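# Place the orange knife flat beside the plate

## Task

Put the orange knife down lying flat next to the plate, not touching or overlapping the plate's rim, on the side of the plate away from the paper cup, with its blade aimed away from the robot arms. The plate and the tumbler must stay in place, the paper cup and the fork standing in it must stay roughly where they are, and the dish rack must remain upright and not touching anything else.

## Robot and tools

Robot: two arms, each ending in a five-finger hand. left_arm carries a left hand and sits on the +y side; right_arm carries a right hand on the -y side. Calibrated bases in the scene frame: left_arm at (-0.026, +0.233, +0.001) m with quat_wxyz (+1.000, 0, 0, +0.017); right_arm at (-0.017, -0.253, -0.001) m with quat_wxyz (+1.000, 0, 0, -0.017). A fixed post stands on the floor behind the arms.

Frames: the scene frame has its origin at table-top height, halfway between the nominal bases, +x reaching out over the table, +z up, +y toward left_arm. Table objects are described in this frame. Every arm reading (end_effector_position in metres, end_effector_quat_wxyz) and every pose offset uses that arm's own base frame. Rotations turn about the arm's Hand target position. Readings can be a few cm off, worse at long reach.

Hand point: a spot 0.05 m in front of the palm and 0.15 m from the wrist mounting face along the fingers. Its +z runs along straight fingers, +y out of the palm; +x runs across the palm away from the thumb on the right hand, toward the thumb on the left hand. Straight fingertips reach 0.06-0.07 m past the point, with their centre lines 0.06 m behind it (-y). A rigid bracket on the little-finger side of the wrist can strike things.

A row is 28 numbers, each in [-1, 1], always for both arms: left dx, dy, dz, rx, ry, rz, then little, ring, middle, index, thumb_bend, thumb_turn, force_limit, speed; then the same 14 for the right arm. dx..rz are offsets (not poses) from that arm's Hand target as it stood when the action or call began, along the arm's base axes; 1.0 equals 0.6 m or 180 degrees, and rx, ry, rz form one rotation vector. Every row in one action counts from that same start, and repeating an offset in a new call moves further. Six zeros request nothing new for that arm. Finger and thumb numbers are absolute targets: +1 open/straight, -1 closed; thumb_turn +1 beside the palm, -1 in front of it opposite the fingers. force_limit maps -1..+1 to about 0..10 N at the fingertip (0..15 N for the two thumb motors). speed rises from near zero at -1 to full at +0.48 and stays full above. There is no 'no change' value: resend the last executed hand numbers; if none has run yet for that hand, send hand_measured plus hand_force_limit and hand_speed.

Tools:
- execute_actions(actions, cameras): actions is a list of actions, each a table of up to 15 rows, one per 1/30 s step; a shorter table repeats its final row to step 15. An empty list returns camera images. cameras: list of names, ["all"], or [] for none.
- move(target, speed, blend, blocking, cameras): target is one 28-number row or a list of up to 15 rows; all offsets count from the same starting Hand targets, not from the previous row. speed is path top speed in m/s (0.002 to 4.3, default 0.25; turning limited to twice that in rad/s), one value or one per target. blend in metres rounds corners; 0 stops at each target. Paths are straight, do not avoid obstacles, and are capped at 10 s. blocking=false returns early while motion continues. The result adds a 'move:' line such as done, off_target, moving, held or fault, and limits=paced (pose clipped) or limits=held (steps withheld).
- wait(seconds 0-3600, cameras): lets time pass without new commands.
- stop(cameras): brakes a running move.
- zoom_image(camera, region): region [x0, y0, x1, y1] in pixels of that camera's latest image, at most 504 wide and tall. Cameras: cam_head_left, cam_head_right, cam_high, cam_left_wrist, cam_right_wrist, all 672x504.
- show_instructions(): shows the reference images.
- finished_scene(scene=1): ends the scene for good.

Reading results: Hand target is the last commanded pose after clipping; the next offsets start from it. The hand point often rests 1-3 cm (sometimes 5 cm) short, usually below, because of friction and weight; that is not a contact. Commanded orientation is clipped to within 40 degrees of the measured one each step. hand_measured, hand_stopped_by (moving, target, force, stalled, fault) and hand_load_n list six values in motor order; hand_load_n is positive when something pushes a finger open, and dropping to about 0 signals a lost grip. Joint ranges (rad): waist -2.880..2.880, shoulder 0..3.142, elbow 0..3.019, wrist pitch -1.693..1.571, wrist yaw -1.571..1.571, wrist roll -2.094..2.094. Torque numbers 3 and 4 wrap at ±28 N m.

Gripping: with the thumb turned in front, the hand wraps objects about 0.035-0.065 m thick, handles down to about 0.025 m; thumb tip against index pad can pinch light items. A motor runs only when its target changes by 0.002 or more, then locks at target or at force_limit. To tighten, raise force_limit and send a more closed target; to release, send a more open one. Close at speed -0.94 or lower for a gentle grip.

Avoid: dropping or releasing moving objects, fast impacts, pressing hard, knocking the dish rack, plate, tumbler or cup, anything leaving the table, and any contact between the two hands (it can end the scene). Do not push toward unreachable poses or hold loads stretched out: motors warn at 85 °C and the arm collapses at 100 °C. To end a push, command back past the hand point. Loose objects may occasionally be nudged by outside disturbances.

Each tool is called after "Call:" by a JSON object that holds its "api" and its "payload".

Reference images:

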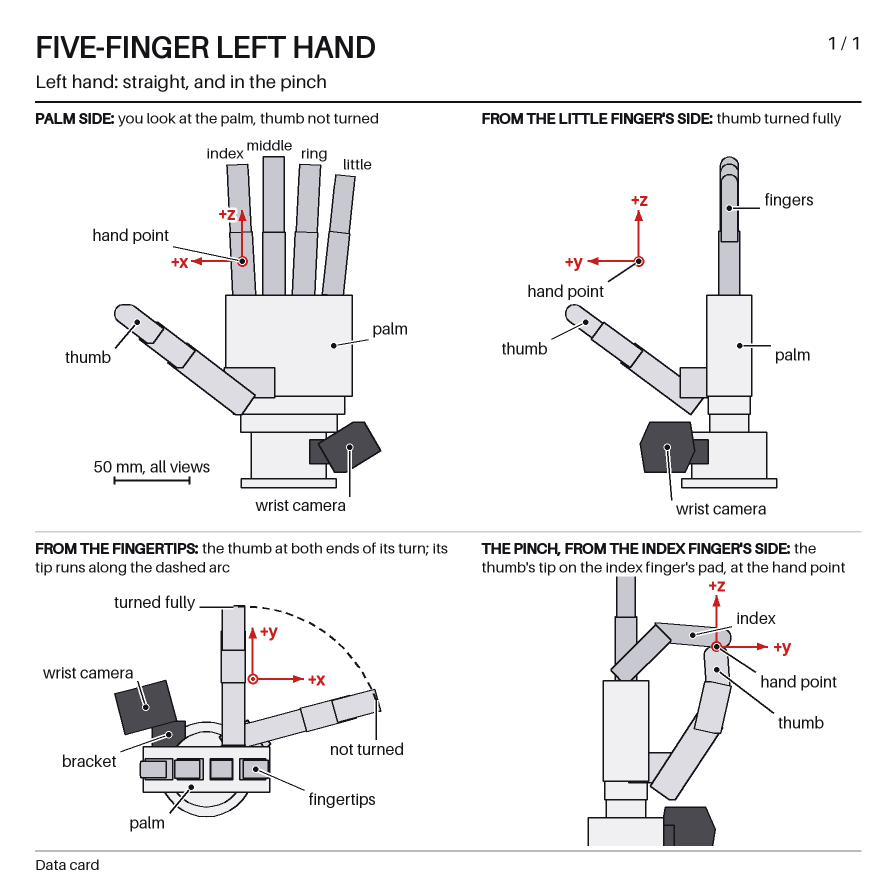

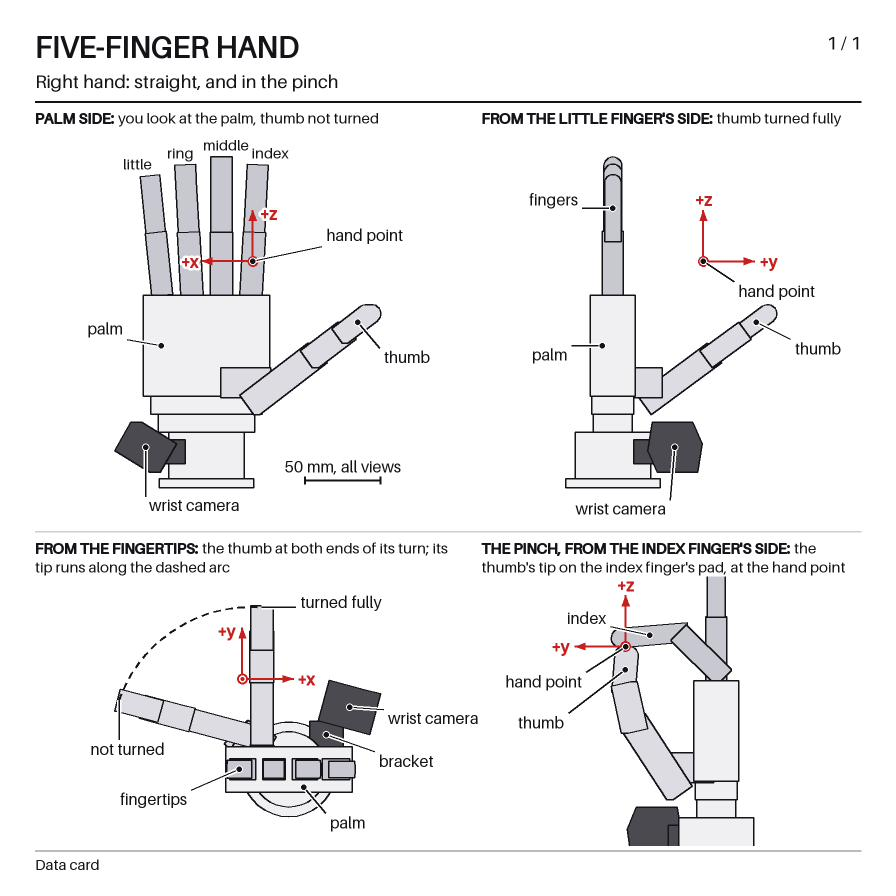

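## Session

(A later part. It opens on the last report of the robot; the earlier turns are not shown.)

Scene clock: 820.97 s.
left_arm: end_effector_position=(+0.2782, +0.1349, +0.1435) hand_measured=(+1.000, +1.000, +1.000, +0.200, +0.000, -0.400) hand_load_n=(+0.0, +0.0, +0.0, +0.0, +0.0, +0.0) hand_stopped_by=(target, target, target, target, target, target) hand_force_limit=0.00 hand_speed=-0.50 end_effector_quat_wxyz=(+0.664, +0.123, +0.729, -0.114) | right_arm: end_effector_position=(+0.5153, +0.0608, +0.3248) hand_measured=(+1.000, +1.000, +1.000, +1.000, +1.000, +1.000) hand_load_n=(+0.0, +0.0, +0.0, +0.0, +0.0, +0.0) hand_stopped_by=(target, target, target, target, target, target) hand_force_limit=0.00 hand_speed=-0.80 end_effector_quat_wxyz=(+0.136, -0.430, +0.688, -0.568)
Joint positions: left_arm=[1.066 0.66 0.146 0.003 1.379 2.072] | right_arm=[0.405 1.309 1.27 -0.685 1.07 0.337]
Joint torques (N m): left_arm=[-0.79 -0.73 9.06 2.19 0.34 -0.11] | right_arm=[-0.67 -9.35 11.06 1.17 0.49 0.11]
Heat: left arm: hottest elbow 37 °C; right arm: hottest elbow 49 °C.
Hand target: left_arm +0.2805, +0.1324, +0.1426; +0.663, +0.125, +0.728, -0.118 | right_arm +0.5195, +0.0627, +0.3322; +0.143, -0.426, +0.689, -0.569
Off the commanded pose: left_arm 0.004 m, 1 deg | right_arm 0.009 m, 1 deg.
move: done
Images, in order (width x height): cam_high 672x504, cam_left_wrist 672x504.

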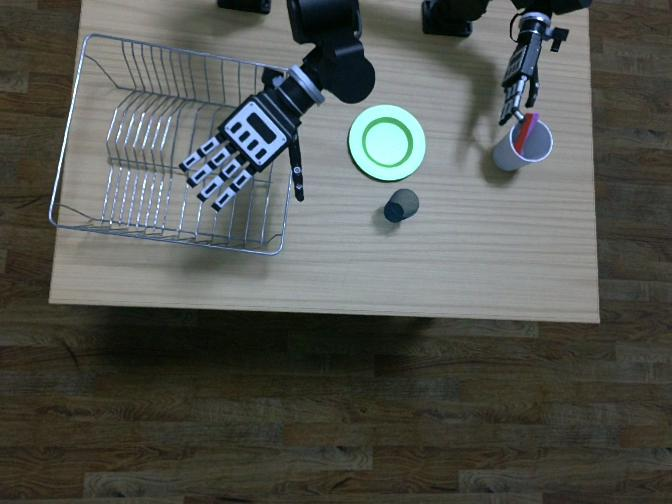

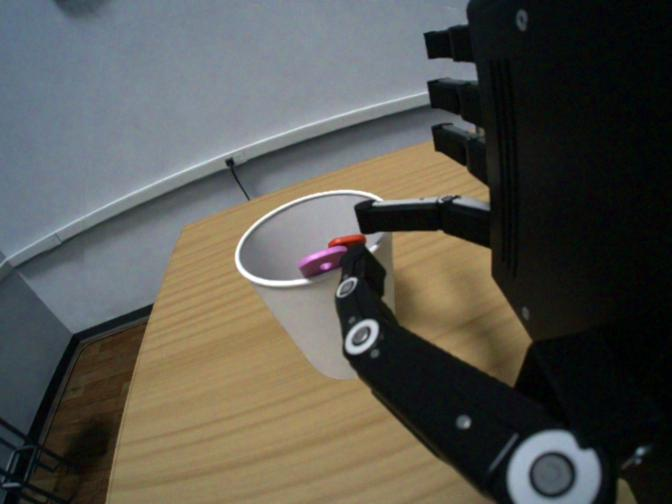

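Call:
{"api": "move", "payload": {"target": [0.017, 0.002, -0.004, 0, 0, 0, 1, 1, 1, 0.2, 0.0, -0.4, 0, -0.5, 0, 0, 0, 0, 0, 0, 1, 1, 1, 1, 1, 1, 0, -0.8], "speed": 0.05, "cameras": ["cam_left_wrist", "cam_high"]}}

Call:
{"api": "zoom_image", "payload": {"camera": "cam_left_wrist", "region": [240, 180, 440, 340]}}

Call:
{"api": "zoom_image", "payload": {"camera": "cam_high", "region": [480, 60, 580, 180]}}

Scene clock: 843.23 s.
left_arm: end_effector_position=(+0.2887, +0.1365, +0.1413) hand_measured=(+1.000, +1.000, +1.000, +0.200, +0.000, -0.400) hand_load_n=(+0.0, +0.0, +0.0, +0.0, +0.0, +0.0) hand_stopped_by=(target, target, target, target, target, target) hand_force_limit=0.00 hand_speed=-0.50 end_effector_quat_wxyz=(+0.663, +0.124, +0.729, -0.114) | right_arm: end_effector_position=(+0.5153, +0.0608, +0.3248) hand_measured=(+1.000, +1.000, +1.000, +1.000, +1.000, +1.000) hand_load_n=(+0.0, +0.0, +0.0, +0.0, +0.0, +0.0) hand_stopped_by=(target, target, target, target, target, target) hand_force_limit=0.00 hand_speed=-0.80 end_effector_quat_wxyz=(+0.136, -0.430, +0.688, -0.568)
Joint positions: left_arm=[1.016 0.723 0.136 0.171 1.335 1.975] | right_arm=[0.405 1.309 1.27 -0.685 1.07 0.337]
Joint torques (N m): left_arm=[-0.62 -1.44 8.69 2.25 0.25 -0.11] | right_arm=[-0.91 -9.88 10.92 1.1 0.53 0.02]
Heat: left arm: hottest elbow 36 °C; right arm: hottest elbow 49 °C.
Hand target: left_arm +0.2906, +0.1336, +0.1402; +0.663, +0.125, +0.728, -0.118 | right_arm +0.5195, +0.0627, +0.3322; +0.143, -0.426, +0.689, -0.569
Off the commanded pose: left_arm 0.004 m, 1 deg | right_arm 0.009 m, 1 deg.
move: done
Images, in order (width x height): cam_high 672x504, cam_left_wrist 672x504.

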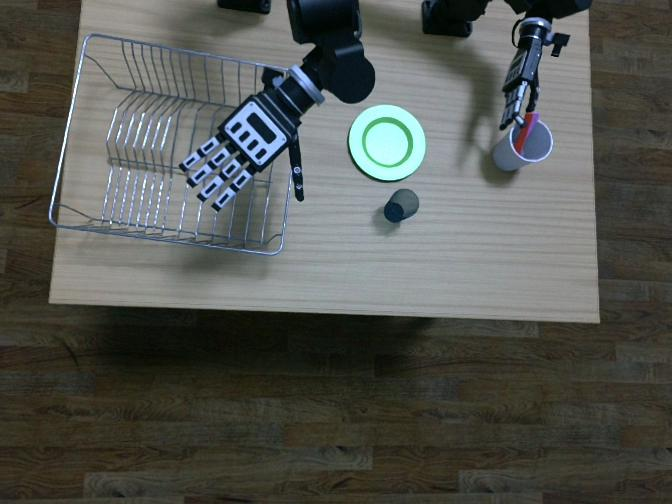

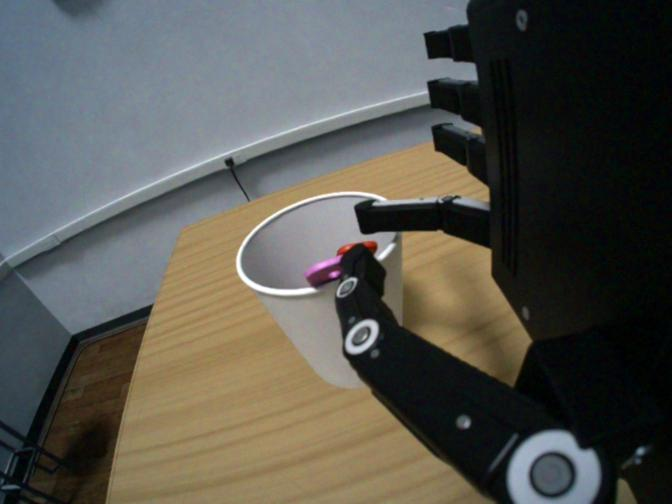

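Scaled by 2.520 from the camera's image (finer frame: 960x720).

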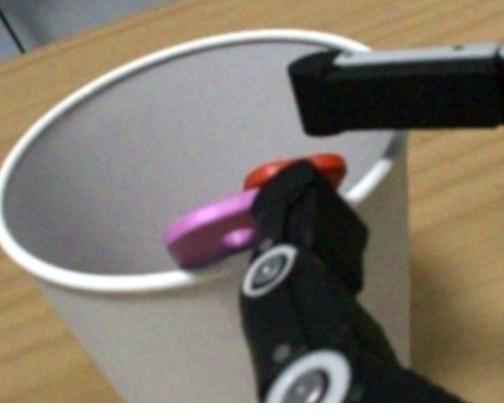

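Scaled by 4.200 from the camera's image (finer frame: 960x720).

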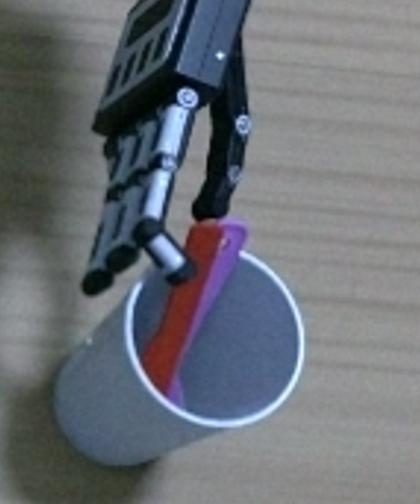

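Call:
{"api": "wait", "payload": {"seconds": 0.2, "cameras": ["cam_head_left", "cam_head_right"]}}

Call:
{"api": "zoom_image", "payload": {"camera": "cam_head_left", "region": [100, 240, 260, 360]}}

Scene clock: 857.50 s.
left_arm: end_effector_position=(+0.2887, +0.1365, +0.1412) hand_measured=(+1.000, +1.000, +1.000, +0.200, +0.000, -0.400) hand_load_n=(+0.0, +0.0, +0.0, +0.0, +0.0, +0.0) hand_stopped_by=(target, target, target, target, target, target) hand_force_limit=0.00 hand_speed=-0.50 end_effector_quat_wxyz=(+0.663, +0.124, +0.729, -0.114) | right_arm: end_effector_position=(+0.5153, +0.0608, +0.3248) hand_measured=(+1.000, +1.000, +1.000, +1.000, +1.000, +1.000) hand_load_n=(+0.0, +0.0, +0.0, +0.0, +0.0, +0.0) hand_stopped_by=(target, target, target, target, target, target) hand_force_limit=0.00 hand_speed=-0.80 end_effector_quat_wxyz=(+0.136, -0.430, +0.688, -0.568)
Joint positions: left_arm=[1.016 0.723 0.136 0.171 1.335 1.974] | right_arm=[0.405 1.309 1.27 -0.685 1.07 0.337]
Joint torques (N m): left_arm=[-0.73 -1.38 8.7 2.25 0.26 -0.11] | right_arm=[-0.26 -10.29 10.96 1.11 0.52 0.09]
Heat: left arm: hottest elbow 35 °C; right arm: hottest elbow 49 °C.
Hand target: left_arm +0.2906, +0.1336, +0.1402; +0.663, +0.125, +0.728, -0.118 | right_arm +0.5195, +0.0627, +0.3322; +0.143, -0.426, +0.689, -0.569
Off the commanded pose: left_arm 0.004 m, 1 deg | right_arm 0.009 m, 1 deg.
wait: 0.20 s; at rest from the start

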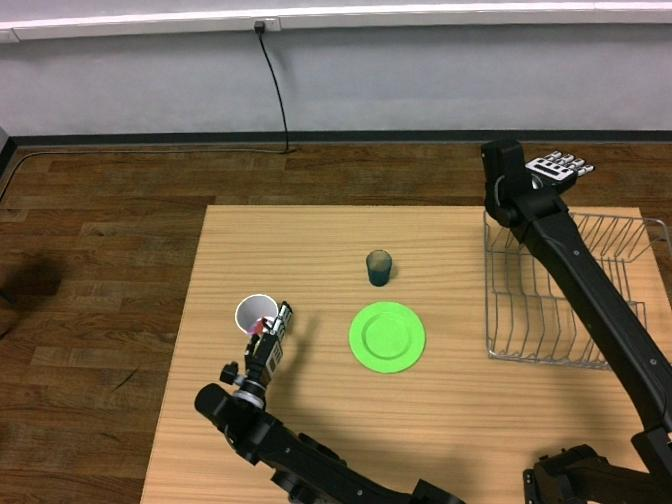

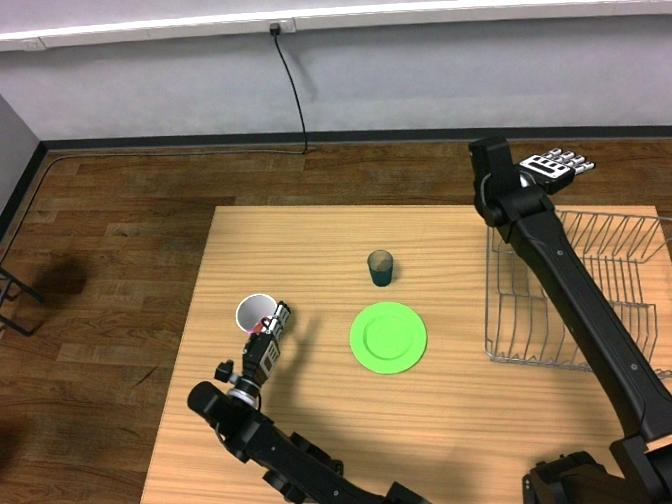

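Scaled by 3.150 from the camera's image (finer frame: 960x720).

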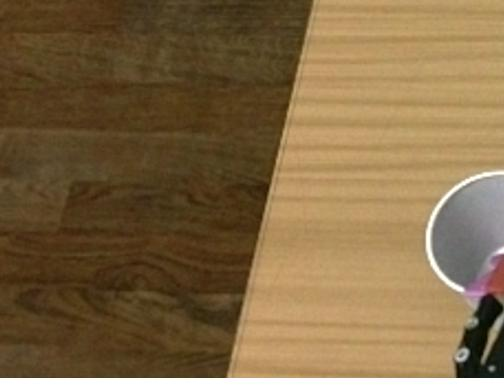

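Call:
{"api": "zoom_image", "payload": {"camera": "cam_head_left", "region": [220, 280, 320, 360]}}

Call:
{"api": "zoom_image", "payload": {"camera": "cam_head_right", "region": [220, 280, 320, 360]}}

Scaled by 5.040 from the camera's image (finer frame: 960x720).

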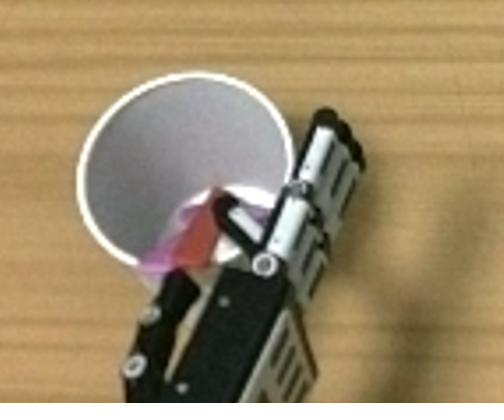

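Scaled by 5.040 from the camera's image (finer frame: 960x720).

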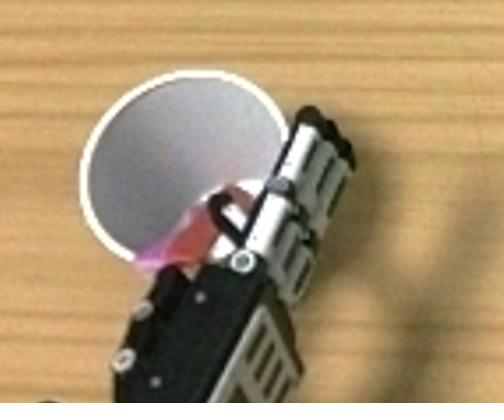

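Call:
{"api": "move", "payload": {"target": [-0.003, -0.005, -0.006, 0, 0, 0, 1, 1, 1, 0.2, 0.0, -0.4, 0, -0.5, 0, 0, 0, 0, 0, 0, 1, 1, 1, 1, 1, 1, 0, -0.8], "speed": 0.05, "cameras": ["cam_left_wrist", "cam_head_left"]}}

Call:
{"api": "zoom_image", "payload": {"camera": "cam_left_wrist", "region": [240, 180, 440, 340]}}

Call:
{"api": "zoom_image", "payload": {"camera": "cam_head_left", "region": [220, 280, 320, 360]}}

Scene clock: 905.47 s.
left_arm: end_effector_position=(+0.2868, +0.1334, +0.1356) hand_measured=(+1.000, +1.000, +1.000, +0.200, +0.000, -0.400) hand_load_n=(+0.0, +0.0, +0.0, +0.0, +0.0, +0.0) hand_stopped_by=(target, target, target, target, target, target) hand_force_limit=0.00 hand_speed=-0.50 end_effector_quat_wxyz=(+0.663, +0.121, +0.730, -0.116) | right_arm: end_effector_position=(+0.5153, +0.0608, +0.3248) hand_measured=(+1.000, +1.000, +1.000, +1.000, +1.000, +1.000) hand_load_n=(+0.0, +0.0, -0.5, +0.0, +0.0, +0.0) hand_stopped_by=(target, target, target, target, target, target) hand_force_limit=0.00 hand_speed=-0.80 end_effector_quat_wxyz=(+0.136, -0.430, +0.688, -0.568)
Joint positions: left_arm=[1.016 0.723 0.12 0.185 1.334 1.969] | right_arm=[0.405 1.309 1.27 -0.685 1.07 0.337]
Joint torques (N m): left_arm=[-0.79 -1.73 8.7 2.22 0.25 -0.11] | right_arm=[-1.03 -9.35 11.22 0.96 0.54 0.01]
Heat: left arm: hottest elbow 33 °C; right arm: hottest elbow 50 °C.
Hand target: left_arm +0.2889, +0.1305, +0.1367; +0.663, +0.125, +0.728, -0.118 | right_arm +0.5195, +0.0627, +0.3322; +0.143, -0.426, +0.689, -0.569
Off the commanded pose: left_arm 0.004 m, 1 deg | right_arm 0.009 m, 1 deg.
move: done
Images, in order (width x height): cam_head_left 672x504, cam_left_wrist 672x504.

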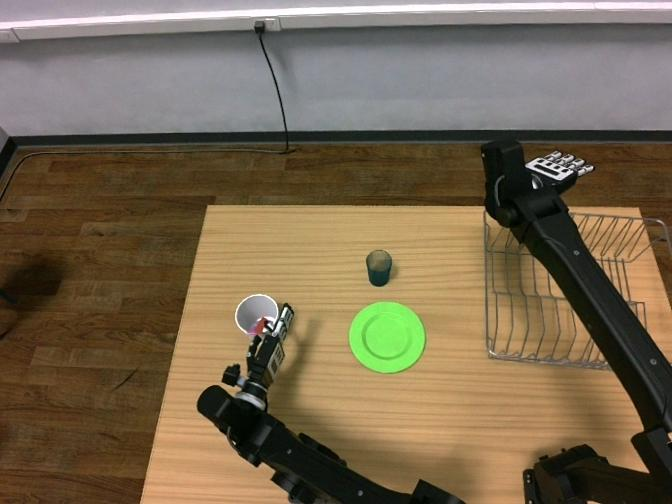

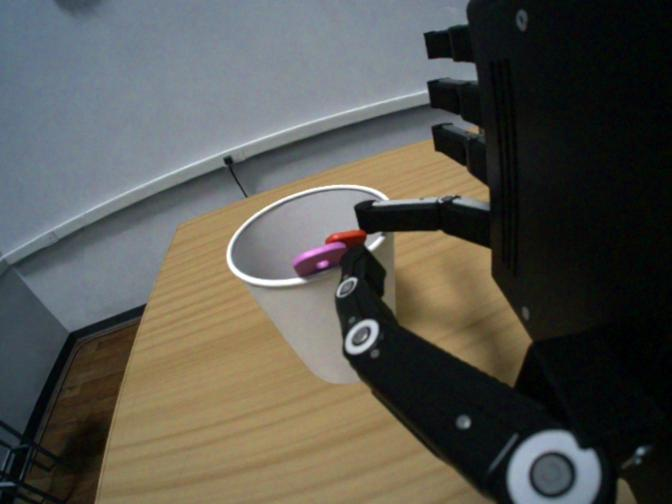

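Scaled by 2.520 from the camera's image (finer frame: 960x720).

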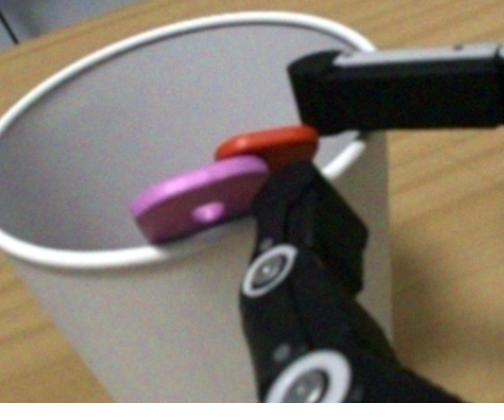

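Scaled by 5.040 from the camera's image (finer frame: 960x720).

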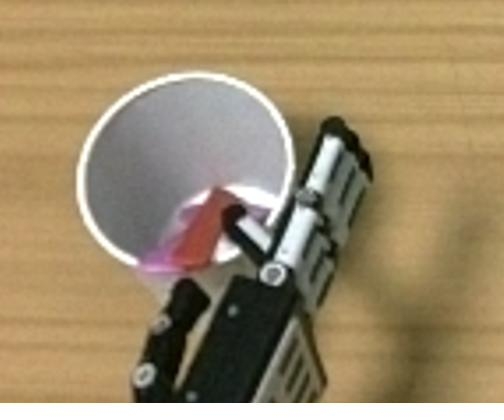

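Call:
{"api": "move", "payload": {"target": [0.012, 0.0, 0.003, 0, 0, 0, 1, 1, 1, 0.2, 0.0, -0.4, 0, -0.5, 0, 0, 0, 0, 0, 0, 1, 1, 1, 1, 1, 1, 0, -0.8], "speed": 0.04, "cameras": ["cam_left_wrist", "cam_head_left"]}}

Call:
{"api": "zoom_image", "payload": {"camera": "cam_left_wrist", "region": [240, 180, 440, 340]}}

Call:
{"api": "zoom_image", "payload": {"camera": "cam_head_left", "region": [220, 280, 320, 360]}}

Scene clock: 916.50 s.
left_arm: end_effector_position=(+0.2938, +0.1328, +0.1382) hand_measured=(+1.000, +1.000, +1.000, +0.200, +0.000, -0.400) hand_load_n=(+0.0, +0.0, +0.0, +0.0, +0.0, +0.0) hand_stopped_by=(target, target, target, target, target, target) hand_force_limit=0.00 hand_speed=-0.50 end_effector_quat_wxyz=(+0.663, +0.123, +0.730, -0.114) | right_arm: end_effector_position=(+0.5153, +0.0608, +0.3248) hand_measured=(+1.000, +1.000, +1.000, +1.000, +1.000, +1.000) hand_load_n=(+0.0, +0.0, +0.0, +0.0, +0.0, +0.0) hand_stopped_by=(target, target, target, target, target, target) hand_force_limit=0.00 hand_speed=-0.80 end_effector_quat_wxyz=(+0.136, -0.430, +0.688, -0.568)
Joint positions: left_arm=[0.979 0.742 0.12 0.259 1.3 1.918] | right_arm=[0.405 1.309 1.27 -0.685 1.07 0.337]
Joint torques (N m): left_arm=[-0.97 -1.44 8.77 2.33 0.21 -0.11] | right_arm=[-1.26 -9.7 10.99 0.95 0.53 0.04]
Heat: left arm: hottest elbow 33 °C; right arm: hottest elbow 50 °C.
Hand target: left_arm +0.2961, +0.1306, +0.1386; +0.663, +0.125, +0.728, -0.118 | right_arm +0.5195, +0.0627, +0.3322; +0.143, -0.426, +0.689, -0.569
Off the commanded pose: left_arm 0.003 m, 1 deg | right_arm 0.009 m, 1 deg.
move: done
Images, in order (width x height): cam_head_left 672x504, cam_left_wrist 672x504.

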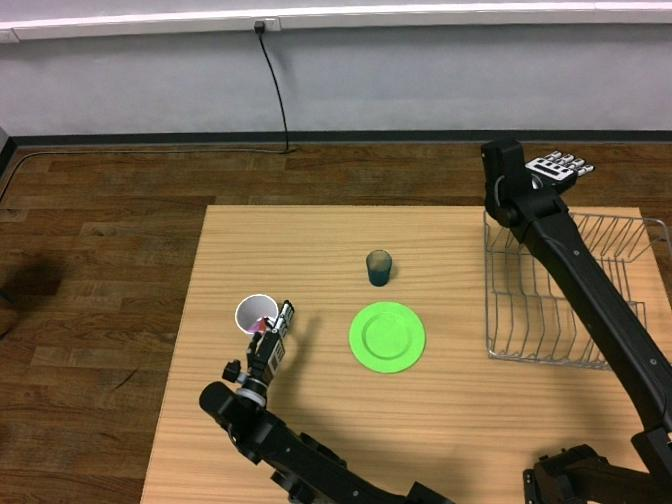

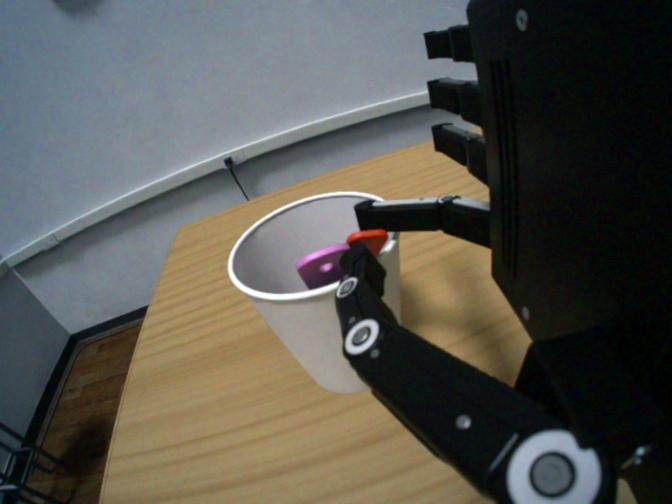

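Scaled by 2.520 from the camera's image (finer frame: 960x720).

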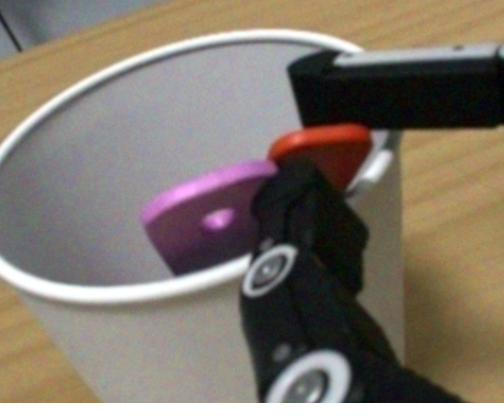

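Scaled by 5.040 from the camera's image (finer frame: 960x720).

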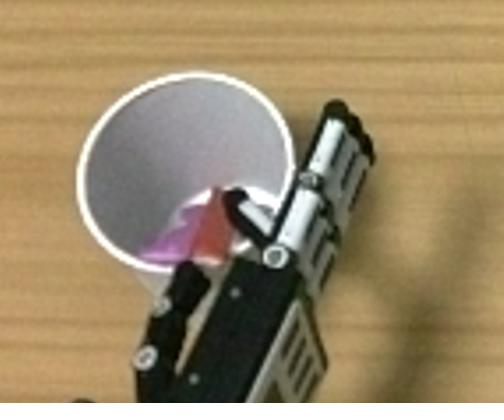

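Call:
{"api": "move", "payload": {"target": [0.001, -0.006, 0.0, 0, 0, 0, 1, 1, 1, 0.2, 0.0, -0.4, 0, -0.5, 0, 0, 0, 0, 0, 0, 1, 1, 1, 1, 1, 1, 0, -0.8], "speed": 0.04, "cameras": ["cam_left_wrist", "cam_head_left"]}}

Call:
{"api": "zoom_image", "payload": {"camera": "cam_left_wrist", "region": [240, 180, 440, 340]}}

Call:
{"api": "zoom_image", "payload": {"camera": "cam_head_left", "region": [220, 280, 320, 360]}}

Scene clock: 931.10 s.
left_arm: end_effector_position=(+0.2949, +0.1300, +0.1357) hand_measured=(+1.000, +1.000, +1.000, +0.200, +0.000, -0.400) hand_load_n=(+0.0, +0.0, +0.5, +0.0, +0.0, +0.5) hand_stopped_by=(target, target, target, target, target, target) hand_force_limit=0.00 hand_speed=-0.50 end_effector_quat_wxyz=(+0.661, +0.120, +0.731, -0.118) | right_arm: end_effector_position=(+0.5153, +0.0608, +0.3248) hand_measured=(+1.000, +1.000, +1.000, +1.000, +1.000, +1.000) hand_load_n=(+0.0, +0.0, +0.0, +0.0, +0.0, +0.0) hand_stopped_by=(target, target, target, target, target, target) hand_force_limit=0.00 hand_speed=-0.80 end_effector_quat_wxyz=(+0.136, -0.430, +0.688, -0.568)
Joint positions: left_arm=[0.964 0.742 0.114 0.273 1.286 1.898] | right_arm=[0.405 1.309 1.27 -0.685 1.07 0.337]
Joint torques (N m): left_arm=[-0.79 -2.55 8.61 2.3 0.18 -0.1] | right_arm=[-1.79 -10.58 10.93 1.03 0.53 0.01]
Heat: left arm: hottest elbow 32 °C; right arm: hottest elbow 50 °C.
Hand target: left_arm +0.2967, +0.1269, +0.1385; +0.663, +0.125, +0.728, -0.118 | right_arm +0.5195, +0.0627, +0.3322; +0.143, -0.426, +0.689, -0.569
Off the commanded pose: left_arm 0.005 m, 1 deg | right_arm 0.009 m, 1 deg.
move: done
Images, in order (width x height): cam_head_left 672x504, cam_left_wrist 672x504.

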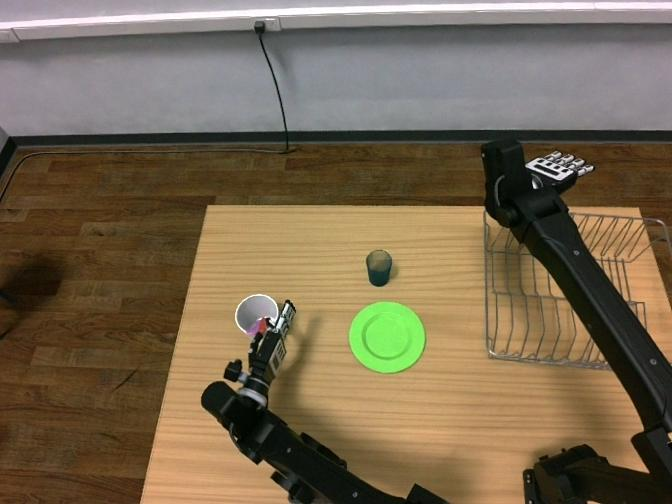

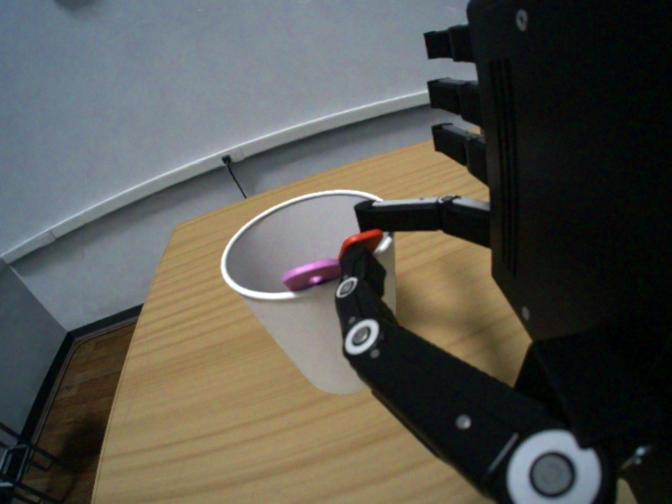

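Scaled by 2.520 from the camera's image (finer frame: 960x720).

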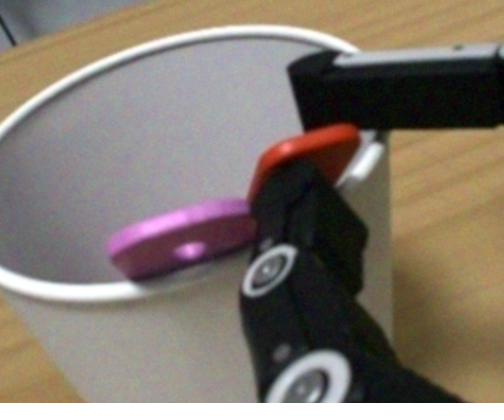

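Scaled by 5.040 from the camera's image (finer frame: 960x720).

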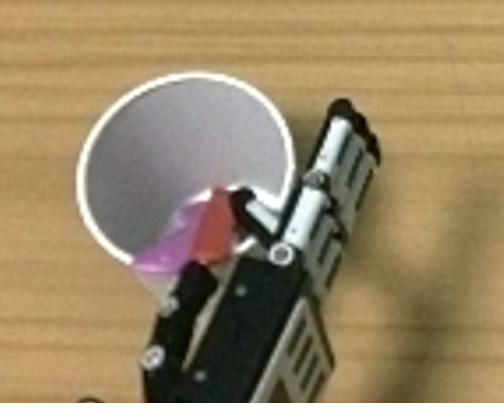

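Call:
{"api": "move", "payload": {"target": [0, 0, 0, 0, 0, 0, 1, 1, 1, 0.0, 0.0, -0.4, -0.4, -0.9, 0, 0, 0, 0, 0, 0, 1, 1, 1, 1, 1, 1, 0, -0.8], "speed": 0.04, "cameras": ["cam_left_wrist", "cam_head_left"]}}

Call:
{"api": "zoom_image", "payload": {"camera": "cam_left_wrist", "region": [240, 180, 440, 340]}}

Call:
{"api": "zoom_image", "payload": {"camera": "cam_head_left", "region": [220, 280, 320, 360]}}

Scene clock: 951.10 s.
left_arm: end_effector_position=(+0.2949, +0.1301, +0.1356) hand_measured=(+1.000, +1.000, +1.000, +0.000, +0.000, -0.400) hand_load_n=(+0.0, +0.0, +0.0, +0.0, +0.0, +0.0) hand_stopped_by=(target, target, target, target, target, target) hand_force_limit=-0.40 hand_speed=-0.90 end_effector_quat_wxyz=(+0.661, +0.119, +0.731, -0.118) | right_arm: end_effector_position=(+0.5153, +0.0608, +0.3248) hand_measured=(+1.000, +1.000, +1.000, +1.000, +1.000, +1.000) hand_load_n=(+0.0, +0.0, +0.0, +0.0, +0.0, +0.0) hand_stopped_by=(target, target, target, target, target, target) hand_force_limit=0.00 hand_speed=-0.80 end_effector_quat_wxyz=(+0.136, -0.430, +0.688, -0.568)
Joint positions: left_arm=[0.964 0.742 0.114 0.273 1.286 1.897] | right_arm=[0.405 1.309 1.27 -0.685 1.07 0.337]
Joint torques (N m): left_arm=[-0.91 -2.49 8.59 2.37 0.19 -0.11] | right_arm=[-0.85 -10.58 10.67 1.14 0.52 0.09]
Heat: left arm: hottest elbow 32 °C; right arm: hottest elbow 50 °C.
Hand target: left_arm +0.2967, +0.1270, +0.1384; +0.663, +0.125, +0.728, -0.118 | right_arm +0.5195, +0.0627, +0.3322; +0.143, -0.426, +0.689, -0.569
Off the commanded pose: left_arm 0.005 m, 1 deg | right_arm 0.009 m, 1 deg.
move: done
Images, in order (width x height): cam_head_left 672x504, cam_left_wrist 672x504.

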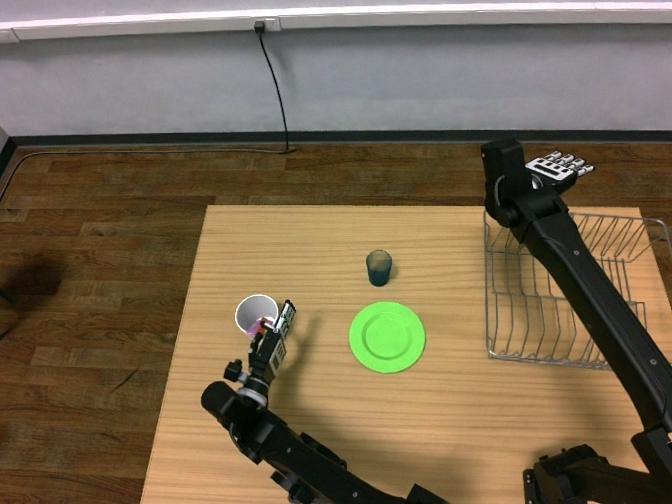

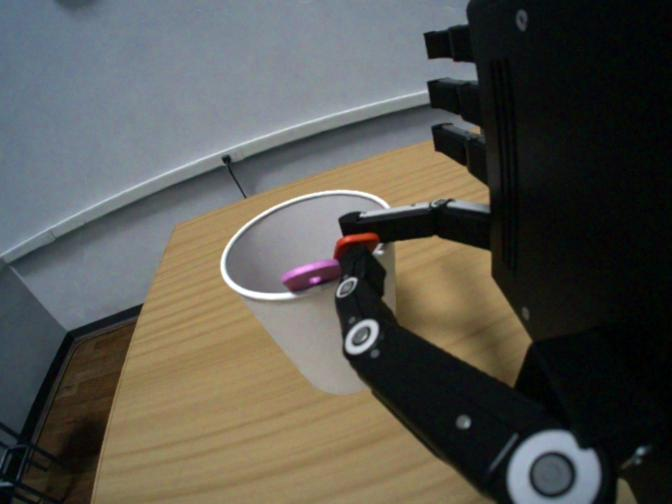

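Scaled by 2.520 from the camera's image (finer frame: 960x720).

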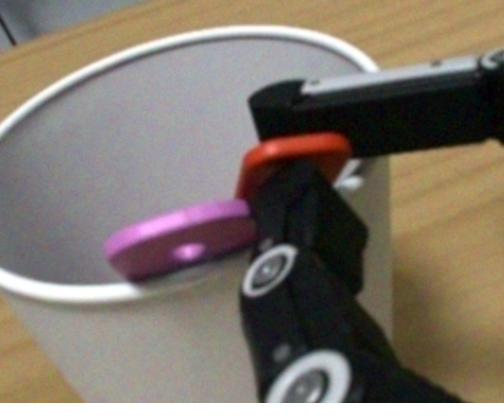

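Scaled by 5.040 from the camera's image (finer frame: 960x720).

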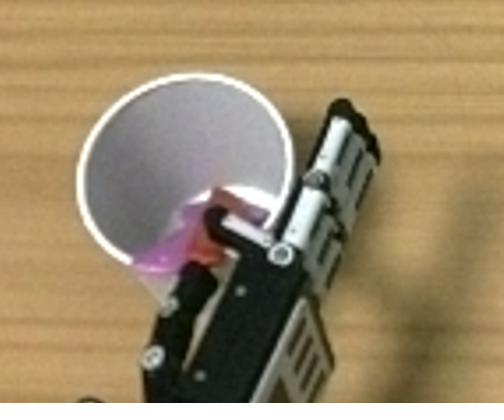

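Call:
{"api": "move", "payload": {"target": [0, 0, 0, 0, 0, 0, 1, 1, 1, -0.3, 0.0, -0.4, -0.4, -0.9, 0, 0, 0, 0, 0, 0, 1, 1, 1, 1, 1, 1, 0, -0.8], "speed": 0.04, "cameras": ["cam_left_wrist", "cam_head_left"]}}

Call:
{"api": "zoom_image", "payload": {"camera": "cam_left_wrist", "region": [240, 180, 440, 340]}}

Call:
{"api": "zoom_image", "payload": {"camera": "cam_head_left", "region": [220, 280, 320, 360]}}

Scene clock: 961.63 s.
left_arm: end_effector_position=(+0.2949, +0.1301, +0.1357) hand_measured=(+1.000, +1.000, +1.000, -0.072, +0.000, -0.400) hand_load_n=(+0.0, +0.0, +0.0, +2.5, +0.5, +0.5) hand_stopped_by=(target, target, target, force, target, target) hand_force_limit=-0.40 hand_speed=-0.90 end_effector_quat_wxyz=(+0.661, +0.119, +0.731, -0.118) | right_arm: end_effector_position=(+0.5153, +0.0608, +0.3248) hand_measured=(+1.000, +1.000, +1.000, +1.000, +1.000, +1.000) hand_load_n=(+0.0, +0.0, +0.0, -0.5, +0.0, +0.0) hand_stopped_by=(target, target, target, target, target, target) hand_force_limit=0.00 hand_speed=-0.80 end_effector_quat_wxyz=(+0.136, -0.430, +0.688, -0.568)
Joint positions: left_arm=[0.964 0.742 0.114 0.273 1.286 1.897] | right_arm=[0.405 1.309 1.27 -0.685 1.07 0.337]
Joint torques (N m): left_arm=[-0.73 -2.37 8.55 2.33 0.19 -0.09] | right_arm=[-1.14 -9.7 10.81 1.02 0.54 0.05]
Heat: left arm: hottest elbow 32 °C; right arm: hottest elbow 50 °C.
Hand target: left_arm +0.2967, +0.1270, +0.1385; +0.663, +0.125, +0.728, -0.118 | right_arm +0.5195, +0.0627, +0.3322; +0.143, -0.426, +0.689, -0.569
Off the commanded pose: left_arm 0.005 m, 1 deg | right_arm 0.009 m, 1 deg.
move: done
Images, in order (width x height): cam_head_left 672x504, cam_left_wrist 672x504.

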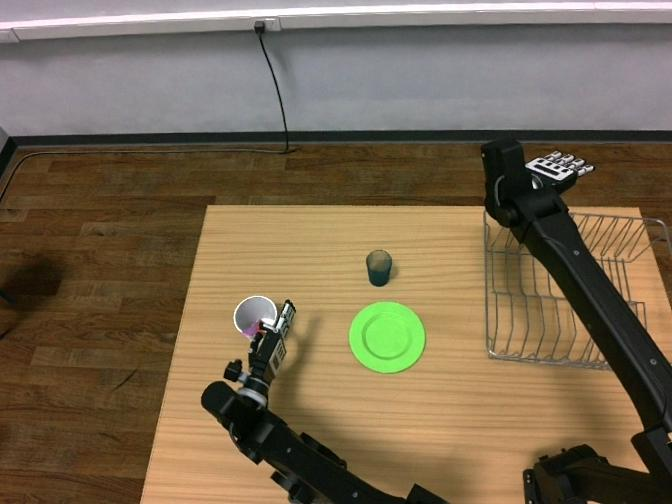

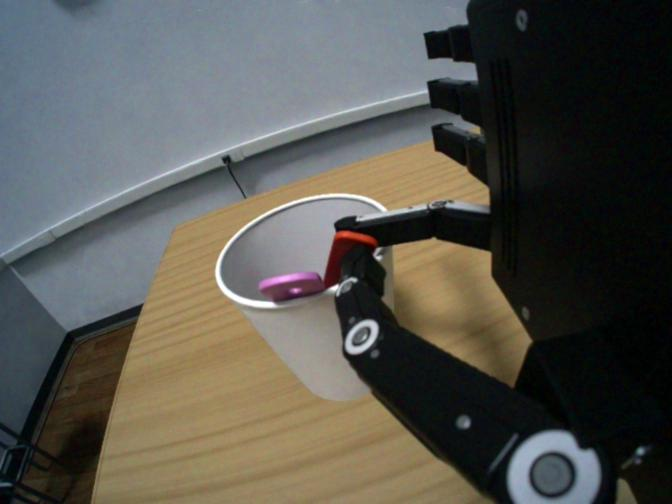

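Scaled by 2.520 from the camera's image (finer frame: 960x720).

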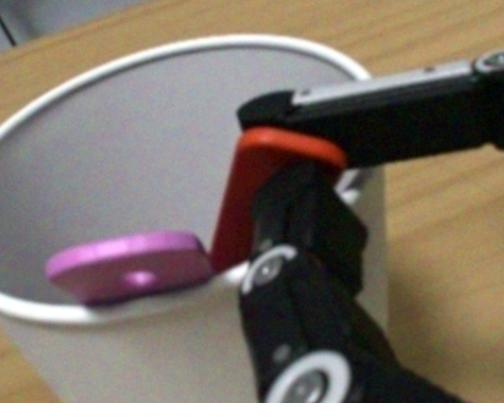

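Scaled by 5.040 from the camera's image (finer frame: 960x720).

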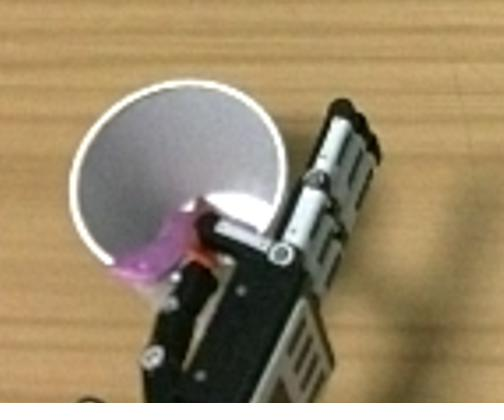

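Call:
{"api": "move", "payload": {"target": [0, 0, 0, 0, 0, 0, 1, 1, 1, -0.34, 0.0, -0.4, 0.0, -0.9, 0, 0, 0, 0, 0, 0, 1, 1, 1, 1, 1, 1, 0, -0.8], "speed": 0.04, "cameras": ["cam_left_wrist", "cam_head_left"]}}

Call:
{"api": "zoom_image", "payload": {"camera": "cam_left_wrist", "region": [240, 180, 440, 340]}}

Scene clock: 971.67 s.
left_arm: end_effector_position=(+0.2950, +0.1302, +0.1362) hand_measured=(+1.000, +1.000, +1.000, -0.090, +0.000, -0.400) hand_load_n=(+0.0, +0.0, +0.0, +2.0, +0.5, +0.5) hand_stopped_by=(target, target, target, force, target, target) hand_force_limit=0.00 hand_speed=-0.90 end_effector_quat_wxyz=(+0.662, +0.120, +0.731, -0.118) | right_arm: end_effector_position=(+0.5153, +0.0608, +0.3248) hand_measured=(+1.000, +1.000, +1.000, +1.000, +1.000, +1.000) hand_load_n=(+0.0, +0.0, +0.0, +0.0, +0.0, -0.5) hand_stopped_by=(target, target, target, target, target, target) hand_force_limit=0.00 hand_speed=-0.80 end_effector_quat_wxyz=(+0.136, -0.430, +0.688, -0.568)
Joint positions: left_arm=[0.964 0.741 0.114 0.275 1.286 1.897] | right_arm=[0.405 1.309 1.27 -0.685 1.07 0.337]
Joint torques (N m): left_arm=[-0.79 -2.26 8.58 2.29 0.2 -0.11] | right_arm=[-0.62 -9.47 11.25 1.1 0.53 0.07]
Heat: left arm: hottest elbow 32 °C; right arm: hottest elbow 51 °C.
Hand target: left_arm +0.2967, +0.1270, +0.1385; +0.663, +0.125, +0.728, -0.118 | right_arm +0.5195, +0.0627, +0.3322; +0.143, -0.426, +0.689, -0.569
Off the commanded pose: left_arm 0.004 m, 1 deg | right_arm 0.009 m, 1 deg.
move: done
Images, in order (width x height): cam_head_left 672x504, cam_left_wrist 672x504.

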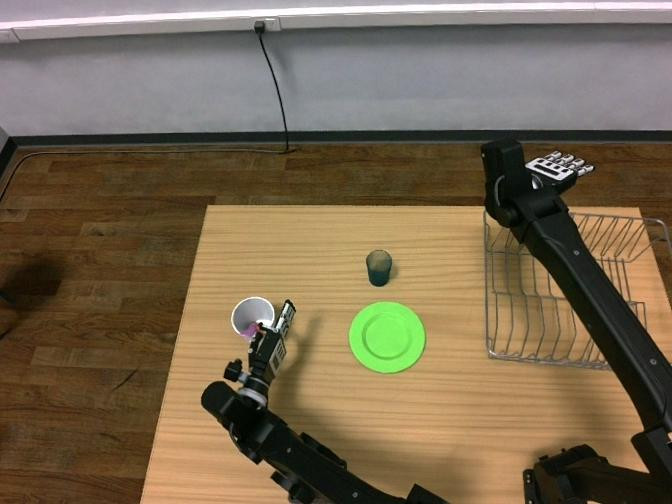

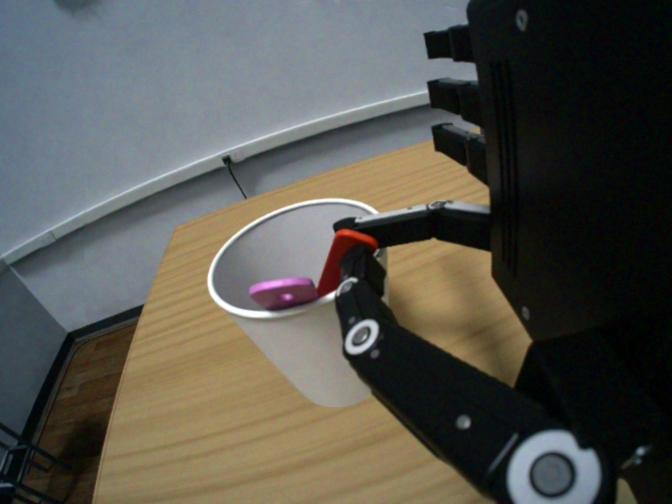

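Scaled by 2.520 from the camera's image (finer frame: 960x720).

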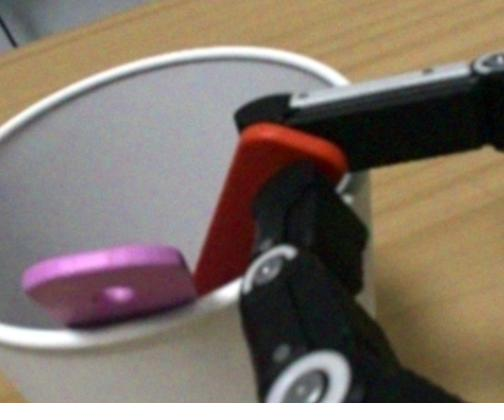

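Call:
{"api": "move", "payload": {"target": [0, 0.0, 0.05, 0, 0, 0, 1, 1, 1, -0.34, 0.0, -0.4, 0.0, -0.9, 0, 0, 0, 0, 0, 0, 1, 1, 1, 1, 1, 1, 0, -0.8], "speed": 0.04, "cameras": ["cam_left_wrist", "cam_head_left"]}}

Call:
{"api": "zoom_image", "payload": {"camera": "cam_left_wrist", "region": [240, 180, 440, 340]}}

Call:
{"api": "zoom_image", "payload": {"camera": "cam_head_left", "region": [220, 280, 320, 360]}}

Scene clock: 988.53 s.
left_arm: end_effector_position=(+0.2904, +0.1235, +0.1510) hand_measured=(+1.000, +1.000, +1.000, -0.090, +0.000, -0.400) hand_load_n=(+0.0, +0.0, +0.0, +0.0, +0.0, +0.0) hand_stopped_by=(target, target, target, force, target, target) hand_force_limit=0.00 hand_speed=-0.90 end_effector_quat_wxyz=(+0.660, +0.114, +0.732, -0.123) | right_arm: end_effector_position=(+0.5153, +0.0608, +0.3248) hand_measured=(+1.000, +1.000, +1.000, +1.000, +1.000, +1.000) hand_load_n=(+0.0, +0.0, +0.0, +0.0, +0.0, -0.5) hand_stopped_by=(target, target, target, target, target, target) hand_force_limit=0.00 hand_speed=-0.80 end_effector_quat_wxyz=(+0.136, -0.430, +0.688, -0.568)
Joint positions: left_arm=[0.964 0.611 0.136 0.118 1.286 1.885] | right_arm=[0.405 1.309 1.27 -0.685 1.07 0.337]
Joint torques (N m): left_arm=[-0.56 -1.61 12.3 1.06 0.27 -0.01] | right_arm=[-0.67 -10.17 11.06 0.95 0.52 0.04]
Heat: left arm: hottest elbow 32 °C; right arm: hottest elbow 51 °C.
Hand target: left_arm +0.2967, +0.1270, +0.1684; +0.663, +0.125, +0.728, -0.118 | right_arm +0.5195, +0.0627, +0.3322; +0.143, -0.426, +0.689, -0.569
Off the commanded pose: left_arm 0.019 m, 2 deg | right_arm 0.009 m, 1 deg.
move: off_target (left_arm)
Images, in order (width x height): cam_head_left 672x504, cam_left_wrist 672x504.

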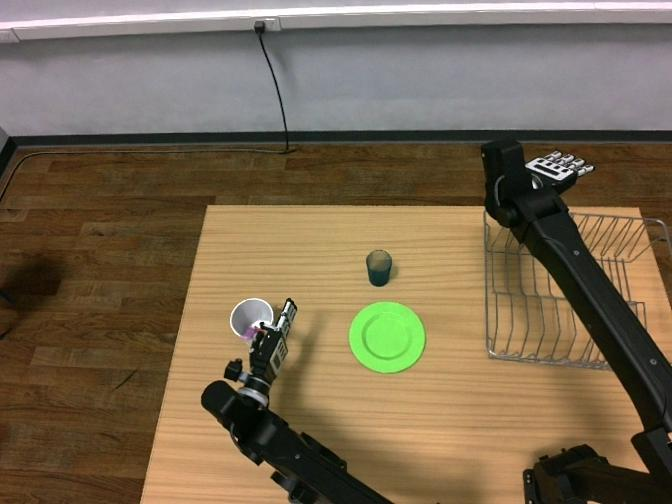

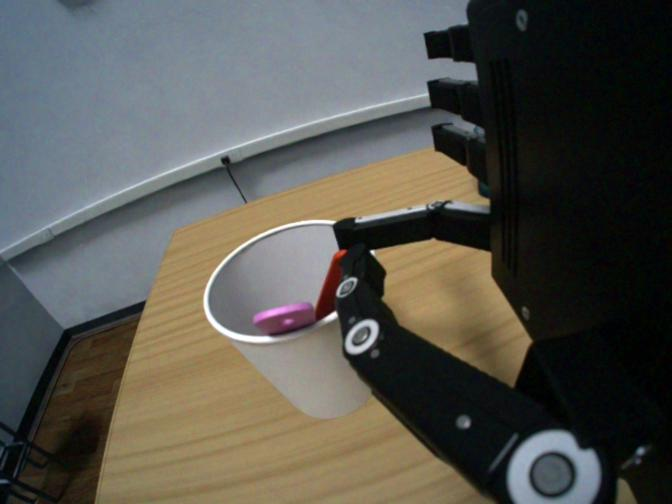

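Scaled by 2.520 from the camera's image (finer frame: 960x720).

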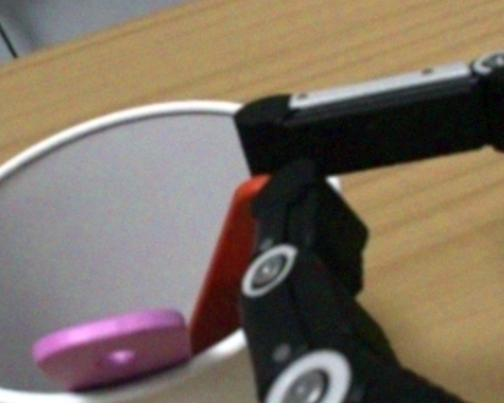

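Scaled by 5.040 from the camera's image (finer frame: 960x720).

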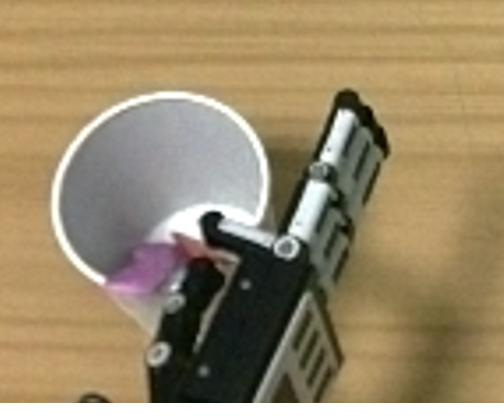

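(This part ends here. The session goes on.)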